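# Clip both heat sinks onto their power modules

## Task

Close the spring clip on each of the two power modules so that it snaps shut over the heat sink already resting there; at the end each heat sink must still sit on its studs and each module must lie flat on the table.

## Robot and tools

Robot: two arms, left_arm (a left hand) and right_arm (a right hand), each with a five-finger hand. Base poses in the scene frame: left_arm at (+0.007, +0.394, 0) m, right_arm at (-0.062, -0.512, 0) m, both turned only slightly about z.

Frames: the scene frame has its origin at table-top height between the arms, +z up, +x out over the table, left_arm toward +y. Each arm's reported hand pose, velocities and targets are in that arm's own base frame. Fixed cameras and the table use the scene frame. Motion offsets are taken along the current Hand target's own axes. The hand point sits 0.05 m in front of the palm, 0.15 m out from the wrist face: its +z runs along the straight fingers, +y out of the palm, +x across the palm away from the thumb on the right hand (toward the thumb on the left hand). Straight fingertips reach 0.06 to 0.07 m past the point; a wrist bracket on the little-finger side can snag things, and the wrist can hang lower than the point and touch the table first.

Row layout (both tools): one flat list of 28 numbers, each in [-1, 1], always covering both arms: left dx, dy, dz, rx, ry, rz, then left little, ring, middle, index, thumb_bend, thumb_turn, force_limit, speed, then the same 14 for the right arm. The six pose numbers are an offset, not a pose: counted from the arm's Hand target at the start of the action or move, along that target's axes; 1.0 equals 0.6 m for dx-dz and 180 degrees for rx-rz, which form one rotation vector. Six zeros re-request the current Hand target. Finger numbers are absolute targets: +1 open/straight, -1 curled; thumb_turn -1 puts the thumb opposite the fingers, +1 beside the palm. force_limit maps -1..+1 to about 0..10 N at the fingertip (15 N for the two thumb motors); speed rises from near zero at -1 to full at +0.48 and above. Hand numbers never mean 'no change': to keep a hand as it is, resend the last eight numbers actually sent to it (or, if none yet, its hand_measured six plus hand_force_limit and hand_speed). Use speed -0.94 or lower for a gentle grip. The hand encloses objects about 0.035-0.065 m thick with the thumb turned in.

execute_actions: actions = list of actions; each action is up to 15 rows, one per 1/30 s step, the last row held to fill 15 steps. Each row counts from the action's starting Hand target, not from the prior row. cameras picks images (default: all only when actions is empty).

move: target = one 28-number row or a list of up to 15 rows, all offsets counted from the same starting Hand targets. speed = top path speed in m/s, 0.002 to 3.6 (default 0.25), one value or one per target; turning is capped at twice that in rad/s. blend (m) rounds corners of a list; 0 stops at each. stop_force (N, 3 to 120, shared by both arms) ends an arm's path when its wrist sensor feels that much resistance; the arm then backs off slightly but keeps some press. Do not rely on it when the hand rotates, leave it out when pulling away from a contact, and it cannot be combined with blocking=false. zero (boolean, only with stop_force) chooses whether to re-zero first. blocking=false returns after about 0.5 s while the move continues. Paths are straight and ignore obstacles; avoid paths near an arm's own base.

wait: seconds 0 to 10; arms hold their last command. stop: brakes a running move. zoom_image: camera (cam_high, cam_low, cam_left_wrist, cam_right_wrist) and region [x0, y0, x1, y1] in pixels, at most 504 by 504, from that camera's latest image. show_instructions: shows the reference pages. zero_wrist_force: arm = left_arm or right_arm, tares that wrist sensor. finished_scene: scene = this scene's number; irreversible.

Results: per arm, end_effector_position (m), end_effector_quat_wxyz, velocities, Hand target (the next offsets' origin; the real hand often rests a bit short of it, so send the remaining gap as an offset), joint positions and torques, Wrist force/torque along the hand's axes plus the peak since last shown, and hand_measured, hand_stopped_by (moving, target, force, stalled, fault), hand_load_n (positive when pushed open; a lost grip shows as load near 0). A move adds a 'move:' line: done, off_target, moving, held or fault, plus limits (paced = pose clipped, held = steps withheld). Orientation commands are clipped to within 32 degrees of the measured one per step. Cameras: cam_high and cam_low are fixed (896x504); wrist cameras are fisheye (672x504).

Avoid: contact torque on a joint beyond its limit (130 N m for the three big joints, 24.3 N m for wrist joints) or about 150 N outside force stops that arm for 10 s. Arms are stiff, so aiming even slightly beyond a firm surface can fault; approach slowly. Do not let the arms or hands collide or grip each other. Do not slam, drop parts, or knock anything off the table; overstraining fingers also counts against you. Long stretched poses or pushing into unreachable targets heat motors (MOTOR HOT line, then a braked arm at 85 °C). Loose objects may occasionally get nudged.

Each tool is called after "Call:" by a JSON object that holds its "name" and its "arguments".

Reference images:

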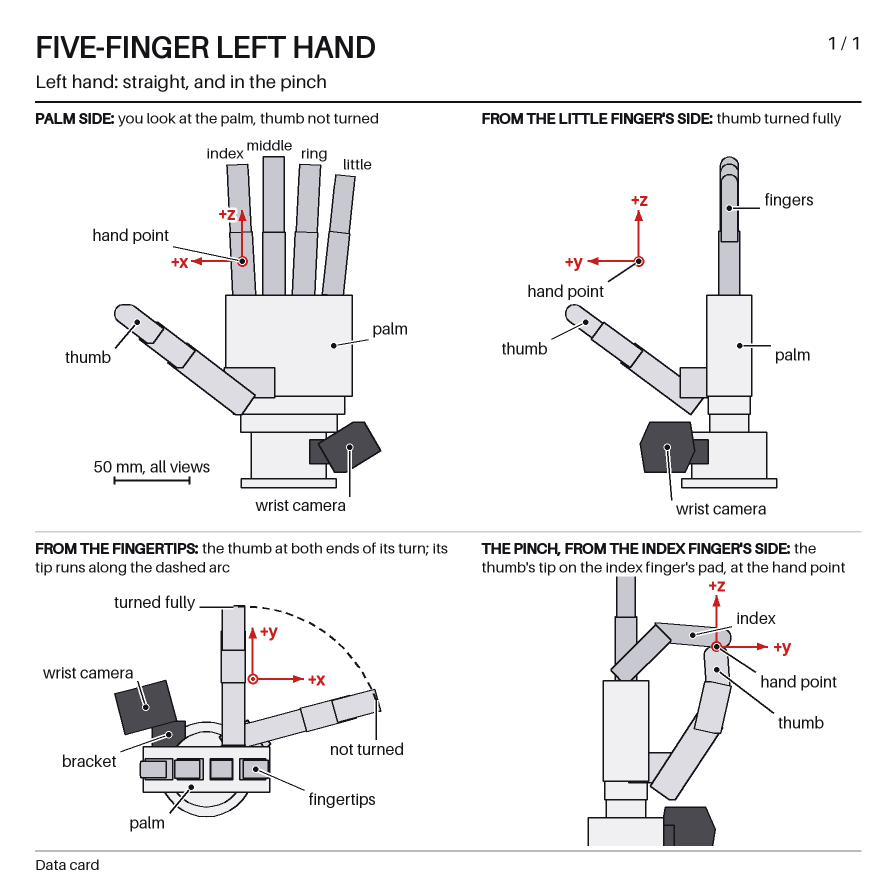

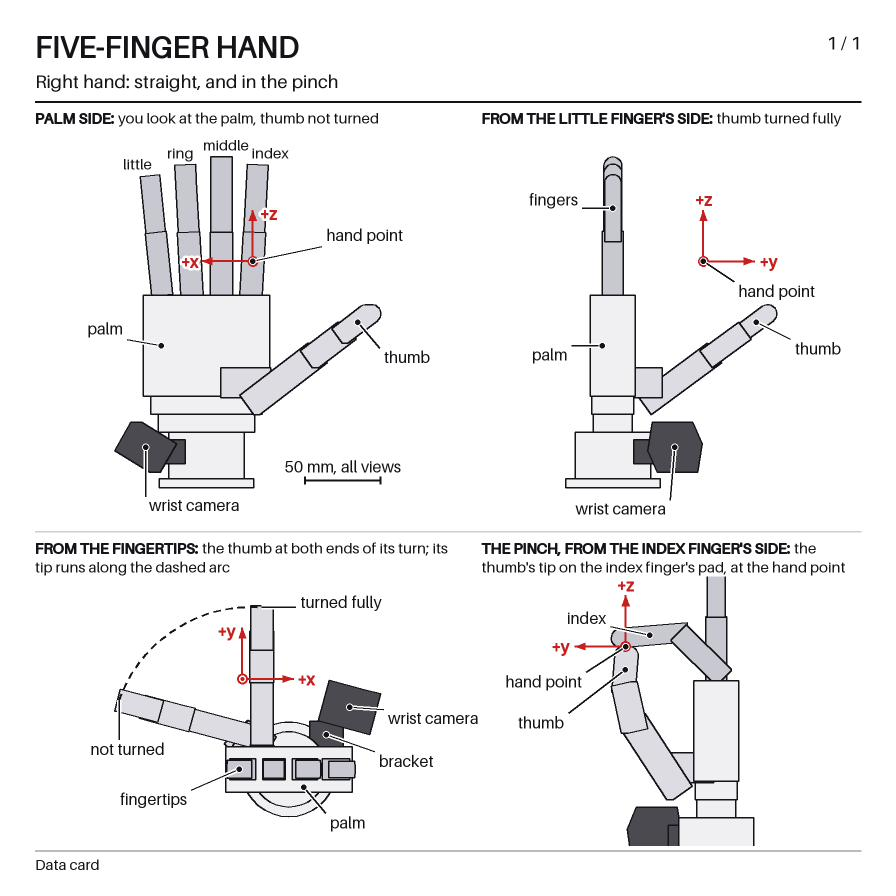

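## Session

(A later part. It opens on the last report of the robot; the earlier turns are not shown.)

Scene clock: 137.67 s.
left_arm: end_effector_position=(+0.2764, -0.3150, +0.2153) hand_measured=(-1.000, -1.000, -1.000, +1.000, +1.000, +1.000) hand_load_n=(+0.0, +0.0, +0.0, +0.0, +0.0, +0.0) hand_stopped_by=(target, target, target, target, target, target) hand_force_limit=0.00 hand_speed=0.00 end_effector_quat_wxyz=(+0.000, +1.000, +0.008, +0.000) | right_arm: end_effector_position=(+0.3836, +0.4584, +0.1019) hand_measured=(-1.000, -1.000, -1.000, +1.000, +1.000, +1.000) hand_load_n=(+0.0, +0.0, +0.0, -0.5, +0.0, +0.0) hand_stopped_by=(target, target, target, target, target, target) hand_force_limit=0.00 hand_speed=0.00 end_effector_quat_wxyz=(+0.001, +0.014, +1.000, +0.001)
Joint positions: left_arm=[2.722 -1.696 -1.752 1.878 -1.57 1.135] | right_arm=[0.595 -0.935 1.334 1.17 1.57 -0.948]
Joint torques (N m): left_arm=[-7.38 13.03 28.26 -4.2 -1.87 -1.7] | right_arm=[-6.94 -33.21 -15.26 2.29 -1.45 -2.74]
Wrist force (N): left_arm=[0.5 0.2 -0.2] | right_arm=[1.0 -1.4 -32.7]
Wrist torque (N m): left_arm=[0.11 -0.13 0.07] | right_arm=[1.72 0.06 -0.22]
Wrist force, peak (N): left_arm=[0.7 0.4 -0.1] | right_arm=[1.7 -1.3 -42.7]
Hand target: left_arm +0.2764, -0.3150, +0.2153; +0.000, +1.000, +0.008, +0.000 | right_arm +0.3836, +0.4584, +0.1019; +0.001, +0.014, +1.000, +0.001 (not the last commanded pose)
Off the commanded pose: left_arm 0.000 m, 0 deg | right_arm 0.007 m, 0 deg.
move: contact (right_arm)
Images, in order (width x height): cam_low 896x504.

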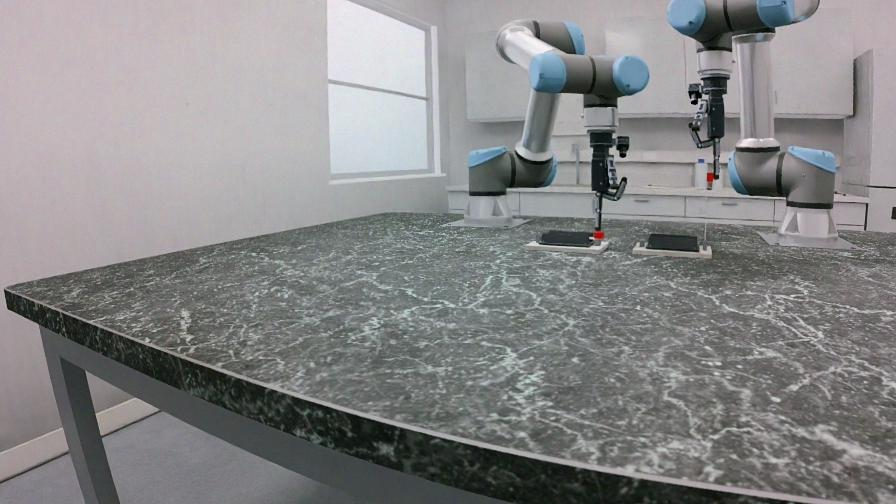

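Call:
{"name": "move", "arguments": {"target": [[-0.0013,0.0778,-0.0083,0,0,0,-1,-1,-1,1,1,1,0,0,0,0,-0.0833,0,0,0,-1,-1,-1,1,1,1,0,0],[-0.002,0.1503,0.0197,0,0,0,-1,-1,-1,1,1,1,0,0,0,-0.1667,-0.1667,0,0,0,-1,-1,-1,1,1,1,0,0],[-0.0023,0.1957,0.0565,0,0,0,-1,-1,-1,1,1,1,0,0,0,-0.4167,-0.1667,0,0,0,-1,-1,-1,1,1,1,0,0],[-0.0026,0.2303,0.1038,0,0,0,-1,-1,-1,1,1,1,0,0,0,-0.4167,-0.1667,0,0,0,-1,-1,-1,1,1,1,0,0],[-0.0028,0.2458,0.1397,0,0,0,-1,-1,-1,1,1,1,0,0,0,-0.4167,-0.1667,0,0,0,-1,-1,-1,1,1,1,0,0]], "speed": [0.09, 0.12, 0.2, 0.1, 0.1], "blend": [0.01, 0.01, 0.01, 0.01, 0], "cameras": ["all"]}}

Call:
{"name": "zoom_image", "arguments": {"camera": "cam_low", "region": [530, 170, 730, 270]}}

Call:
{"name": "zoom_image", "arguments": {"camera": "cam_right_wrist", "region": [410, 120, 672, 310]}}

Call:
{"name": "zoom_image", "arguments": {"camera": "cam_high", "region": [300, 170, 420, 300]}}

Scene clock: 147.03 s.
left_arm: end_effector_position=(+0.2762, -0.3652, +0.2183) hand_measured=(-1.000, -1.000, -1.000, +1.000, +1.000, +1.000) hand_load_n=(+0.0, +0.0, +0.0, +0.0, +0.0, +0.0) hand_stopped_by=(target, target, target, target, target, target) hand_force_limit=0.00 hand_speed=0.00 end_effector_quat_wxyz=(+0.001, +1.000, +0.008, +0.000) | right_arm: end_effector_position=(+0.3827, +0.4271, +0.1674) hand_measured=(-1.000, -1.000, -1.000, +1.000, +1.000, +1.000) hand_load_n=(+0.0, +0.0, +0.0, +0.0, +0.0, +0.0) hand_stopped_by=(target, target, target, target, target, target) hand_force_limit=0.00 hand_speed=0.00 end_effector_quat_wxyz=(+0.001, +0.014, +1.000, +0.001)
Joint positions: left_arm=[2.594 -1.786 -1.638 1.853 -1.569 1.008] | right_arm=[0.544 -1.044 1.335 1.279 1.57 -0.999]
Joint torques (N m): left_arm=[6.58 37.02 6.58 -4.41 1.2 1.19] | right_arm=[-6.92 -45.66 -12.37 4.91 -2.11 -2.82]
Wrist force (N): left_arm=[0.8 0.1 -0.3] | right_arm=[0.2 -1.1 -0.4]
Wrist torque (N m): left_arm=[0.08 -0.16 0.02] | right_arm=[-0.17 0.04 -0.16]
Wrist force, peak (N): left_arm=[0.5 1.9 0.1] | right_arm=[1.1 -1.5 -32.9]
Hand target: left_arm +0.2762, -0.3652, +0.2183; +0.001, +1.000, +0.008, +0.000 (not the last commanded pose) | right_arm +0.3827, +0.4270, +0.1675; +0.001, +0.014, +1.000, +0.001 (not the last commanded pose)
Off the commanded pose: left_arm 0.130 m, 0 deg | right_arm 0.221 m, 0 deg.
move: held (left_arm; a check stopped the path), off_target (right_arm; braked when a check withheld steps of left_arm); path passed 1 of 5 targets; limits=held
pose unreachable (left arm): on one or more control steps of this call, first in action 0 (counted from 0), this arm could not follow its commanded pose, so it was not sent that pose on those steps. It may still have moved: this result reports where it is.
cause: moving toward the commanded pose would bring a part of the arm too close to another arm (a part of this arm just beyond joint 4 (wrist 1) and a part of the right arm just beyond its joint 4 (wrist 1), 12 mm apart when this arm was first held).
camera_calibration:
cam_left_wrist: T_world_to_cam=[[0.182721, 0.983105, 0.0108633, 0.300978], [0.845956, -0.162841, 0.507781, -0.402877], [0.500971, -0.0835924, -0.861417, 0.136467], [0, 0, 0, 1]] pos_world=[0.217455, -0.35009, 0.318859]
cam_right_wrist: T_world_to_cam=[[-0.232081, 0.972082, -0.0345737, -0.317009], [0.828531, 0.21618, 0.516529, -0.492529], [0.509582, 0.0912313, -0.855572, 0.0272111], [0, 0, 0, 1]] pos_world=[0.320638, 0.412151, 0.266726]

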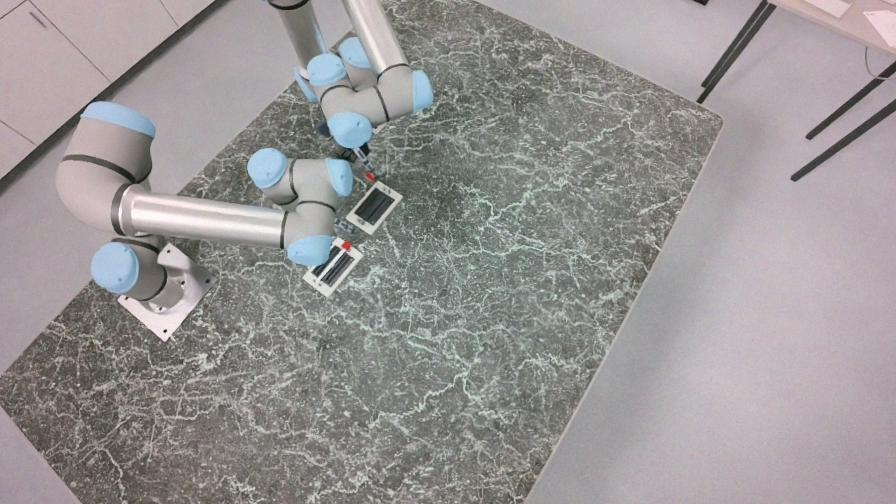

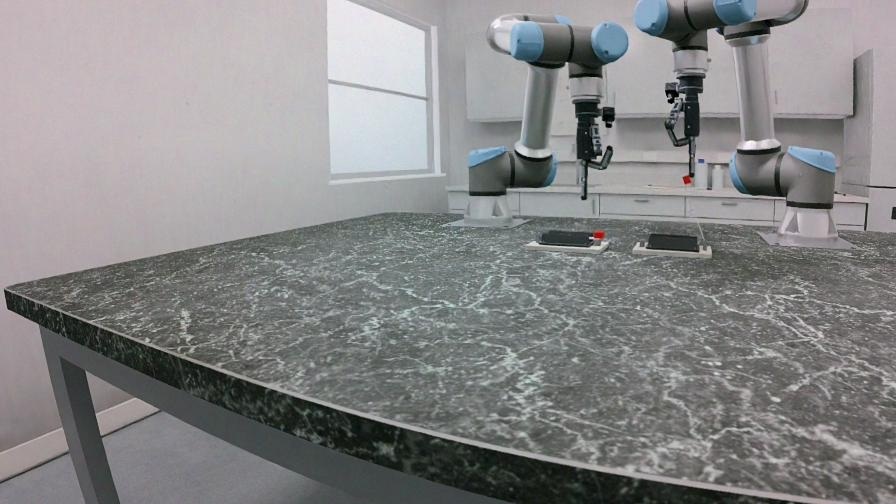

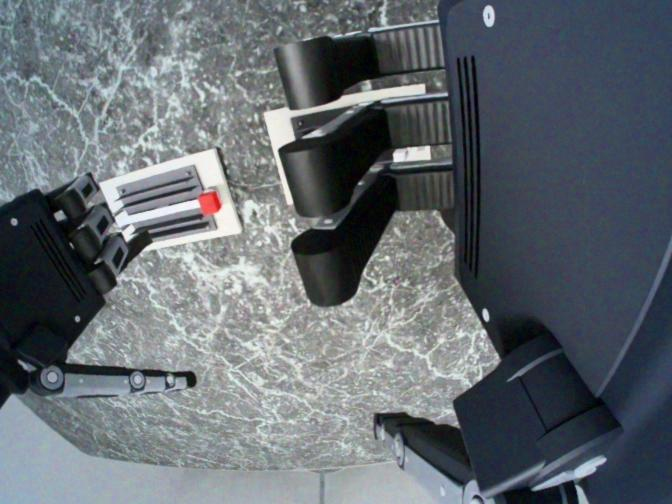

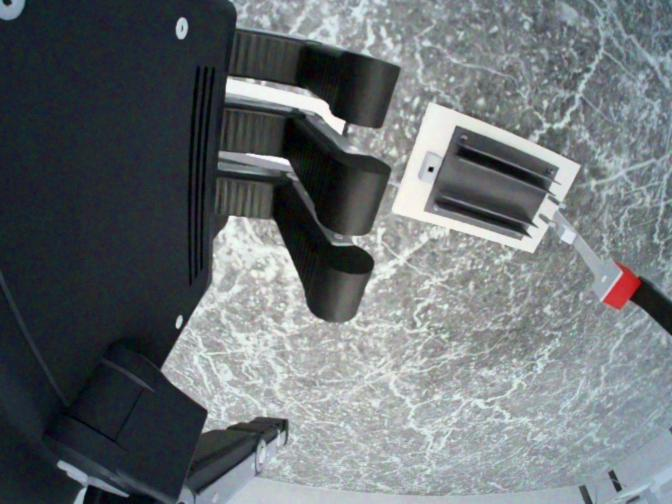

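Scaled by 2.520 from the camera's 896x504 image, which has a finer 1280x720 frame.

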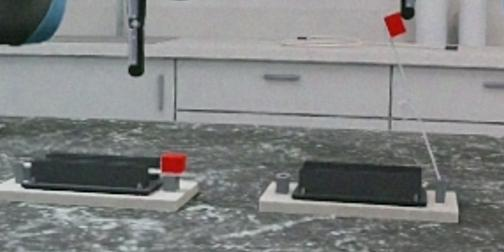

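Scaled by 1.924 from the camera's 672x504 image, which has a finer 960x720 frame.

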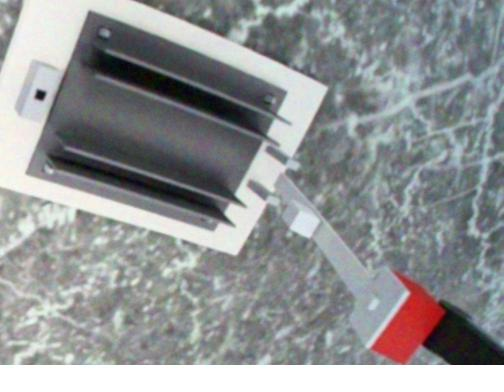

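Scaled by 3.877 from the camera's 896x504 image, which has a finer 1280x720 frame.

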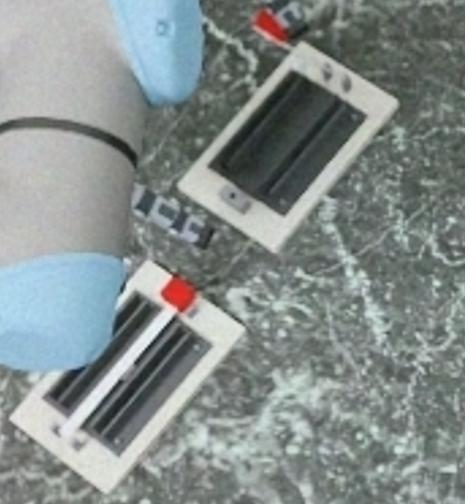

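Call:
{"name": "move", "arguments": {"target": [[0,0,0,0,0,0,-1,-1,-1,1,1,1,0,0,0,-0.3667,-0.08,0,0,0,-1,-1,-1,1,1,1,0,0],[0,0.0667,0.0252,0,0,0,-1,-1,-1,1,1,1,0,0,0,-0.3667,-0.08,0,0,0,-1,-1,-1,1,1,1,0,0],[0,0.112,0.062,0,0,0,-1,-1,-1,1,1,1,0,0,0,-0.3667,-0.08,0,0,0,-1,-1,-1,1,1,1,0,0],[0,0.1467,0.1093,0,0,0,-1,-1,-1,1,1,1,0,0,0,-0.3667,-0.08,0,0,0,-1,-1,-1,1,1,1,0,0],[0,0.1622,0.1452,0,0,0,-1,-1,-1,1,1,1,0,0,0,-0.3667,-0.08,0,0,0,-1,-1,-1,1,1,1,0,0]], "speed": [0.25, 0.1, 0.1, 0.1, 0.1], "blend": [0.01, 0.01, 0.01, 0.01, 0], "cameras": ["all"]}}

Call:
{"name": "zoom_image", "arguments": {"camera": "cam_low", "region": [530, 170, 730, 270]}}

Call:
{"name": "zoom_image", "arguments": {"camera": "cam_right_wrist", "region": [410, 120, 672, 310]}}

Call:
{"name": "zoom_image", "arguments": {"camera": "cam_high", "region": [300, 170, 420, 300]}}

Scene clock: 157.13 s.
left_arm: end_effector_position=(+0.2776, -0.4626, +0.1315) hand_measured=(-1.000, -1.000, -1.000, +1.000, +1.000, +1.000) hand_load_n=(+0.0, +0.0, +0.0, +0.0, -0.5, +0.0) hand_stopped_by=(target, target, target, target, target, target) hand_force_limit=0.00 hand_speed=0.00 end_effector_quat_wxyz=(+0.001, +1.000, +0.008, +0.000) | right_arm: end_effector_position=(+0.3766, +0.2070, +0.2151) hand_measured=(-1.000, -1.000, -1.000, +1.000, +1.000, +1.000) hand_load_n=(+0.0, +0.0, +0.0, +0.0, +0.0, +0.0) hand_stopped_by=(target, target, target, target, target, target) hand_force_limit=0.00 hand_speed=0.00 end_effector_quat_wxyz=(+0.001, +0.014, +1.000, +0.001)
Joint positions: left_arm=[2.406 -2.044 -1.515 1.989 -1.569 0.819] | right_arm=[0.04 -1.395 1.694 1.271 1.569 -1.503]
Joint torques (N m): left_arm=[-6.39 26.08 26.98 -1.12 -1.9 -1.59] | right_arm=[-7.79 -33.21 -10.91 5.07 -2.59 -2.74]
Wrist force (N): left_arm=[0.3 -0.2 -0.5] | right_arm=[0.0 -1.1 -0.6]
Wrist torque (N m): left_arm=[0.05 -0.09 0.07] | right_arm=[-0.16 0.06 -0.18]
Wrist force, peak (N): left_arm=[0.5 -0.7 -0.9] | right_arm=[-0.1 -2.5 -0.8]
Hand target: left_arm +0.2776, -0.4627, +0.1314; +0.001, +1.000, +0.008, +0.000 | right_arm +0.3766, +0.2070, +0.2151; +0.001, +0.014, +1.000, +0.001
Off the commanded pose: left_arm 0.000 m, 0 deg | right_arm 0.000 m, 0 deg.
move: done
camera_calibration:
cam_left_wrist: T_world_to_cam=[[0.18277, 0.983097, 0.0107788, 0.397406], [0.845947, -0.16284, 0.507795, -0.375932], [0.500967, -0.0836917, -0.86141, 0.0527577], [0, 0, 0, 1]] pos_world=[0.218955, -0.44749, 0.232059]
cam_right_wrist: T_world_to_cam=[[-0.232134, 0.972072, -0.0344923, -0.102827], [0.828519, 0.216182, 0.516547, -0.464534], [0.509578, 0.0913306, -0.855564, 0.0911903], [0, 0, 0, 1]] pos_world=[0.314538, 0.192051, 0.314426]

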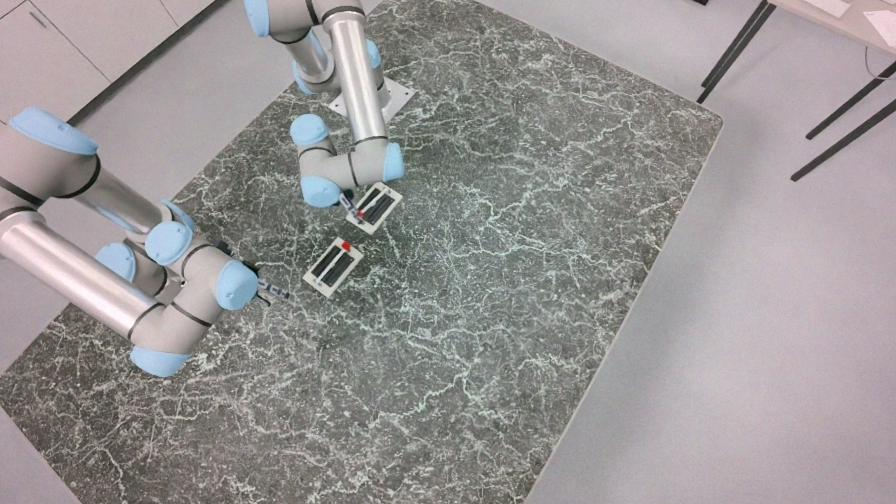

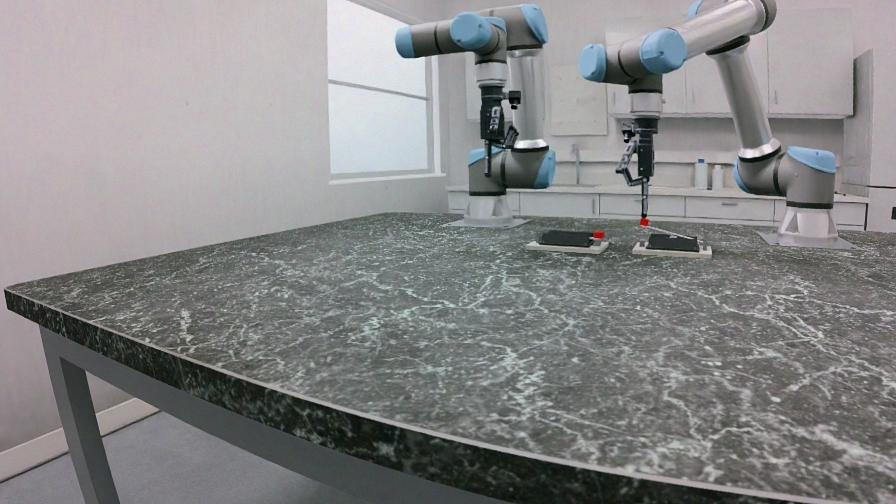

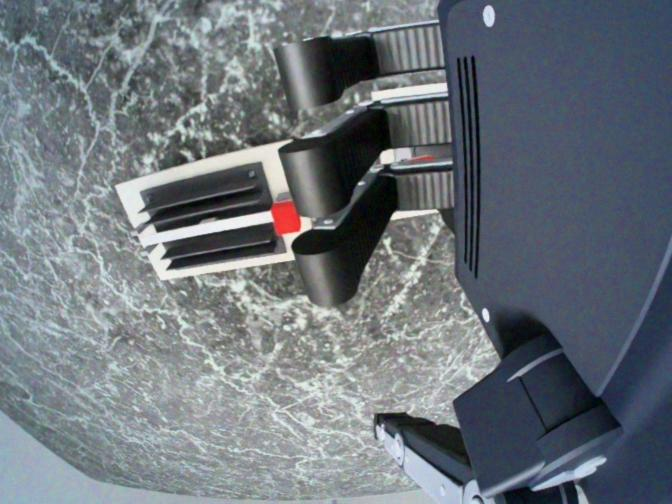

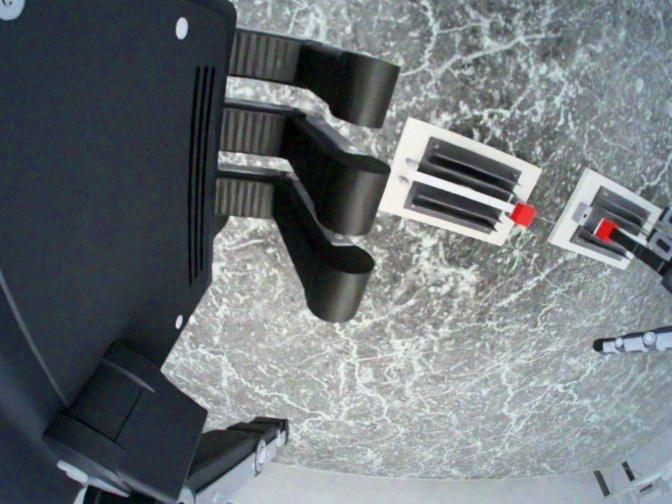

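Scaled by 2.520 from the camera's 896x504 image, which has a finer 1280x720 frame.

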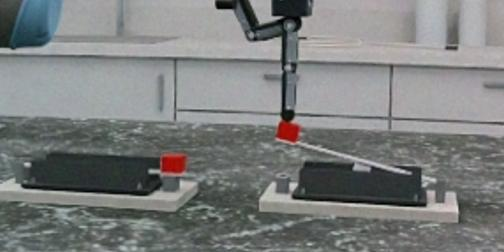

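Scaled by 1.924 from the camera's 672x504 image, which has a finer 960x720 frame.

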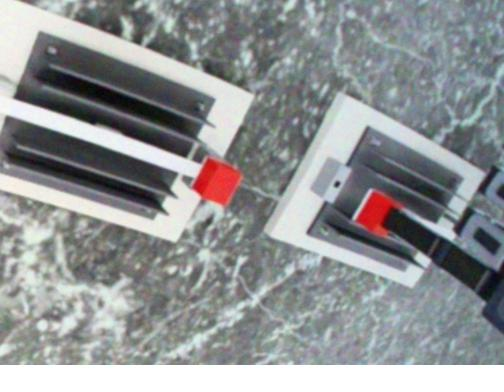

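Scaled by 3.877 from the camera's 896x504 image, which has a finer 1280x720 frame.

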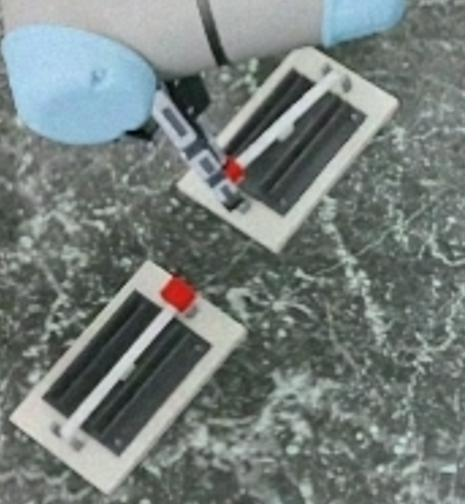

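Call:
{"name": "move", "arguments": {"target": [0,0.007,0.06,0,0,0,-1,-1,-1,1,1,1,0,0,0,0,0,0,0,0,-1,-1,-1,1,1,1,0,0], "speed": 0.018, "stop_force": 22, "cameras": ["cam_low", "cam_right_wrist"]}}

Call:
{"name": "zoom_image", "arguments": {"camera": "cam_low", "region": [530, 170, 730, 270]}}

Scene clock: 161.97 s.
left_arm: end_effector_position=(+0.2777, -0.4661, +0.1023) hand_measured=(-1.000, -1.000, -1.000, +1.000, +1.000, +1.000) hand_load_n=(+0.5, +0.5, +0.0, -0.5, +0.0, +0.0) hand_stopped_by=(target, target, target, target, target, target) hand_force_limit=0.00 hand_speed=0.00 end_effector_quat_wxyz=(+0.001, +1.000, +0.008, +0.000) | right_arm: end_effector_position=(+0.3766, +0.2070, +0.2151) hand_measured=(-1.000, -1.000, -1.000, +1.000, +1.000, +1.000) hand_load_n=(+0.0, +0.0, +0.0, +0.0, +0.0, +0.0) hand_stopped_by=(target, target, target, target, target, target) hand_force_limit=0.00 hand_speed=0.00 end_effector_quat_wxyz=(+0.001, +0.014, +1.000, +0.001)
Joint positions: left_arm=[2.4 -2.08 -1.541 2.051 -1.569 0.814] | right_arm=[0.04 -1.395 1.694 1.271 1.569 -1.503]
Joint torques (N m): left_arm=[7.07 47.45 26.16 -4.6 -0.53 1.3] | right_arm=[-6.73 -33.67 -12.5 5.08 -2.54 -2.79]
Wrist force (N): left_arm=[0.5 0.5 -2.2] | right_arm=[0.0 -1.1 -0.6]
Wrist torque (N m): left_arm=[0.13 -0.08 0.07] | right_arm=[-0.16 0.07 -0.19]
Wrist force, peak (N): left_arm=[0.0 0.3 -23.3] | right_arm=[0.0 -1.3 -0.7]
Hand target: left_arm +0.2777, -0.4661, +0.1023; +0.001, +1.000, +0.008, +0.000 (not the last commanded pose) | right_arm +0.3766, +0.2070, +0.2151; +0.001, +0.014, +1.000, +0.001
Off the commanded pose: left_arm 0.007 m, 0 deg | right_arm 0.000 m, 0 deg.
move: contact (left_arm)
camera_calibration:
cam_right_wrist: T_world_to_cam=[[-0.232134, 0.972072, -0.0344923, -0.102827], [0.828519, 0.216182, 0.516547, -0.464534], [0.509578, 0.0913306, -0.855564, 0.0911903], [0, 0, 0, 1]] pos_world=[0.314538, 0.192051, 0.314426]
Images, in order (width x height): cam_low 896x504, cam_right_wrist 672x504.

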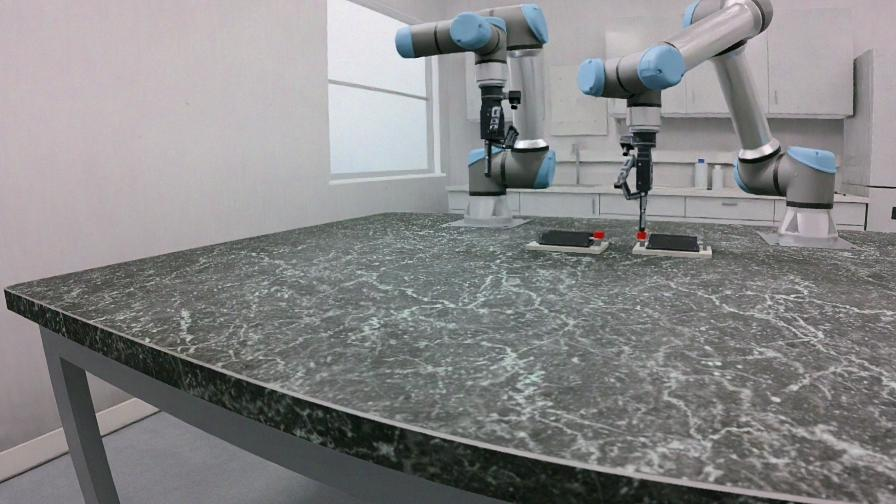

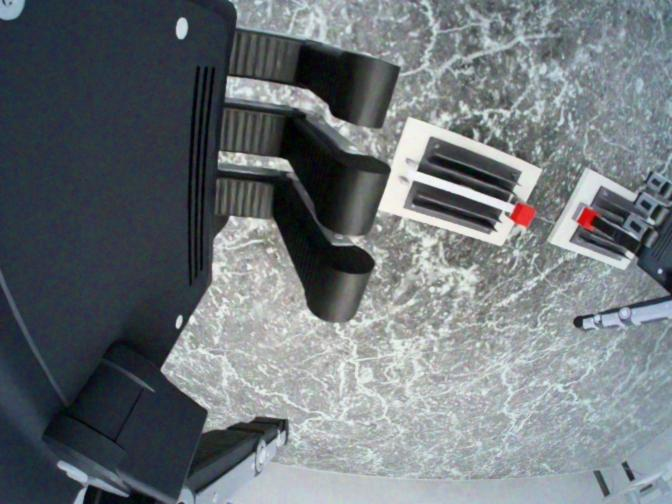

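Scaled by 2.520 from the camera's 896x504 image, which has a finer 1280x720 frame.

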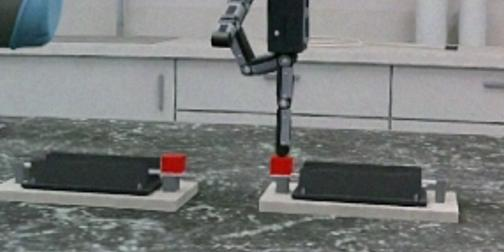

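Call:
{"name": "move", "arguments": {"target": [0,0,0.015,0,0,0,-1,-1,-1,1,1,1,0,0,0,0,0,0,0,0,-1,-1,-1,1,1,1,0,0], "speed": 0.01, "stop_force": 30}}

Call:
{"name": "move", "arguments": {"target": [0,0,-0.06,0,0,0,-1,-1,-1,1,1,1,0,0,0,0,0,0,0,0,-1,-1,-1,1,1,1,0,0], "speed": 0.06, "cameras": ["cam_high", "cam_low", "cam_right_wrist"]}}

Call:
{"name": "zoom_image", "arguments": {"camera": "cam_low", "region": [510, 190, 730, 270]}}

Call:
{"name": "zoom_image", "arguments": {"camera": "cam_right_wrist", "region": [400, 120, 672, 310]}}

Scene clock: 166.73 s.
left_arm: end_effector_position=(+0.2777, -0.4662, +0.1009) hand_measured=(-1.000, -1.000, -1.000, +1.000, +1.000, +1.000) hand_load_n=(+0.0, +0.0, +0.0, -1.0, +0.0, +0.0) hand_stopped_by=(target, target, target, target, target, target) hand_force_limit=0.00 hand_speed=0.00 end_effector_quat_wxyz=(+0.001, +1.000, +0.008, +0.000) | right_arm: end_effector_position=(+0.3766, +0.2070, +0.2151) hand_measured=(-1.000, -1.000, -1.000, +1.000, +1.000, +1.000) hand_load_n=(+0.0, +0.5, +0.0, +0.0, +0.0, +0.0) hand_stopped_by=(target, target, target, target, target, target) hand_force_limit=0.00 hand_speed=0.00 end_effector_quat_wxyz=(+0.001, +0.014, +1.000, +0.001)
Joint positions: left_arm=[2.4 -2.082 -1.542 2.055 -1.569 0.814] | right_arm=[0.04 -1.395 1.694 1.271 1.569 -1.503]
Joint torques (N m): left_arm=[6.18 30.89 17.53 -1.55 -0.82 0.8] | right_arm=[-8.32 -33.58 -11.8 5.28 -2.43 -2.6]
Wrist force (N): left_arm=[-0.5 1.0 -35.4] | right_arm=[0.1 -1.1 -0.4]
Wrist torque (N m): left_arm=[2.13 -0.10 0.01] | right_arm=[-0.17 0.04 -0.18]
Wrist force, peak (N): left_arm=[-0.6 1.1 -46.1] | right_arm=[0.1 -1.4 -0.7]
Hand target: left_arm +0.2777, -0.4662, +0.1009; +0.001, +1.000, +0.008, +0.000 (not the last commanded pose) | right_arm +0.3766, +0.2070, +0.2151; +0.001, +0.014, +1.000, +0.001
Off the commanded pose: left_arm 0.008 m, 0 deg | right_arm 0.000 m, 0 deg.
move: contact (left_arm)

Scene clock: 167.80 s.
left_arm: end_effector_position=(+0.2777, -0.4661, +0.1368) hand_measured=(-1.000, -1.000, -1.000, +1.000, +1.000, +1.000) hand_load_n=(+0.0, +0.0, +0.0, +0.0, +0.0, +0.0) hand_stopped_by=(target, target, target, target, target, target) hand_force_limit=0.00 hand_speed=0.00 end_effector_quat_wxyz=(+0.001, +1.000, +0.008, +0.000) | right_arm: end_effector_position=(+0.3766, +0.2070, +0.2151) hand_measured=(-1.000, -1.000, -1.000, +1.000, +1.000, +1.000) hand_load_n=(+0.0, +0.0, +0.0, +0.0, +0.0, +0.0) hand_stopped_by=(target, target, target, target, target, target) hand_force_limit=0.00 hand_speed=0.00 end_effector_quat_wxyz=(+0.001, +0.014, +1.000, +0.001)
Joint positions: left_arm=[2.4 -2.046 -1.498 1.974 -1.569 0.814] | right_arm=[0.04 -1.395 1.694 1.271 1.569 -1.503]
Joint torques (N m): left_arm=[6.83 45.89 27.43 -4.61 0.77 1.3] | right_arm=[-6.58 -33.9 -12.53 5.03 -2.52 -2.86]
Wrist force (N): left_arm=[0.4 -0.1 -0.5] | right_arm=[0.1 -1.2 -0.7]
Wrist torque (N m): left_arm=[0.06 -0.11 0.06] | right_arm=[-0.17 0.05 -0.19]
Wrist force, peak (N): left_arm=[-0.5 0.9 -34.9] | right_arm=[-0.1 -1.4 -0.6]
Hand target: left_arm +0.2777, -0.4661, +0.1369; +0.001, +1.000, +0.008, +0.000 | right_arm +0.3766, +0.2070, +0.2151; +0.001, +0.014, +1.000, +0.001
Off the commanded pose: left_arm 0.000 m, 0 deg | right_arm 0.000 m, 0 deg.
move: done
camera_calibration:
cam_right_wrist: T_world_to_cam=[[-0.232134, 0.972072, -0.0344923, -0.102827], [0.828519, 0.216182, 0.516547, -0.464534], [0.509578, 0.0913306, -0.855564, 0.0911903], [0, 0, 0, 1]] pos_world=[0.314538, 0.192051, 0.314426]
Images, in order (width x height): cam_high 896x504, cam_low 896x504, cam_right_wrist 672x504.

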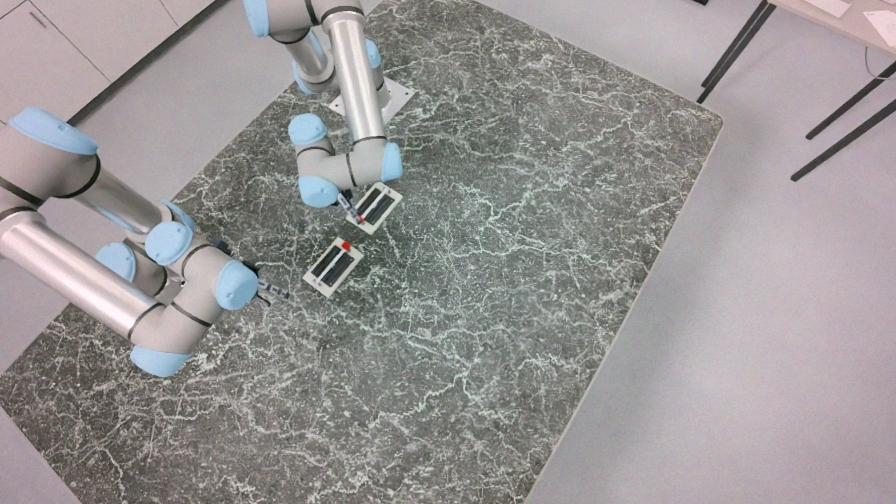

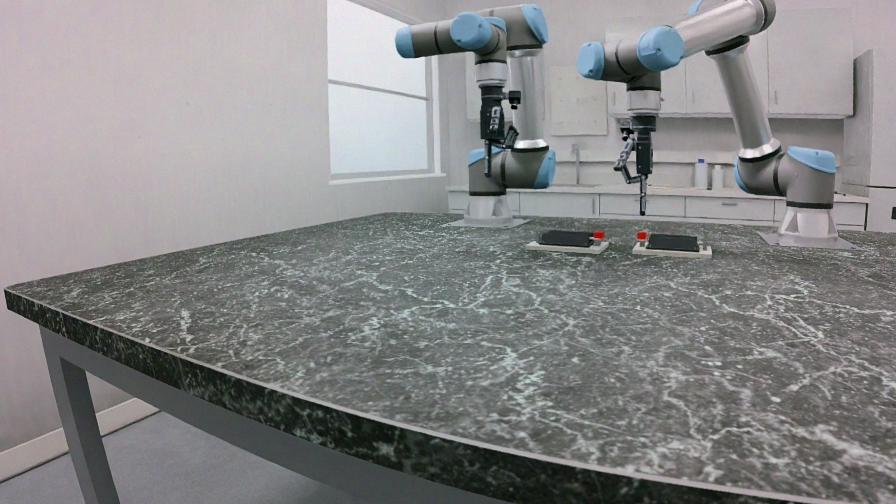

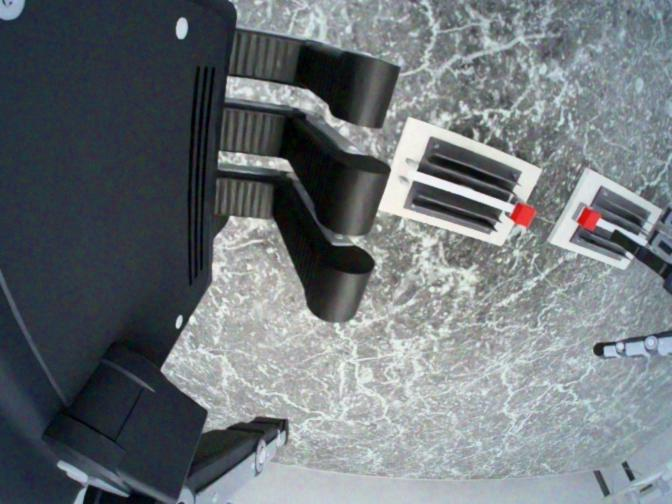

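Scaled by 2.291 from the camera's 896x504 image, which has a finer 1280x720 frame.

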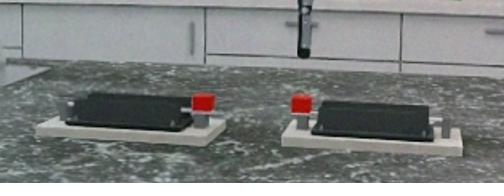

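Scaled by 1.853 from the camera's 672x504 image, which has a finer 960x720 frame.

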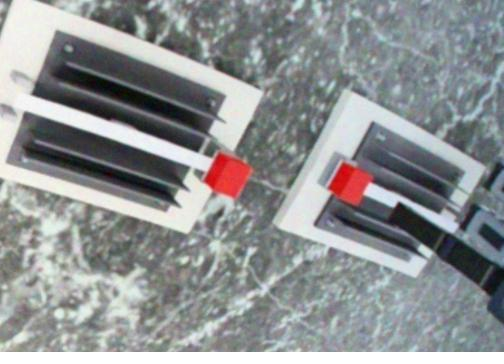

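Call:
{"name": "finished_scene", "arguments": {"scene": 2}}

The scene is finished: the task was done.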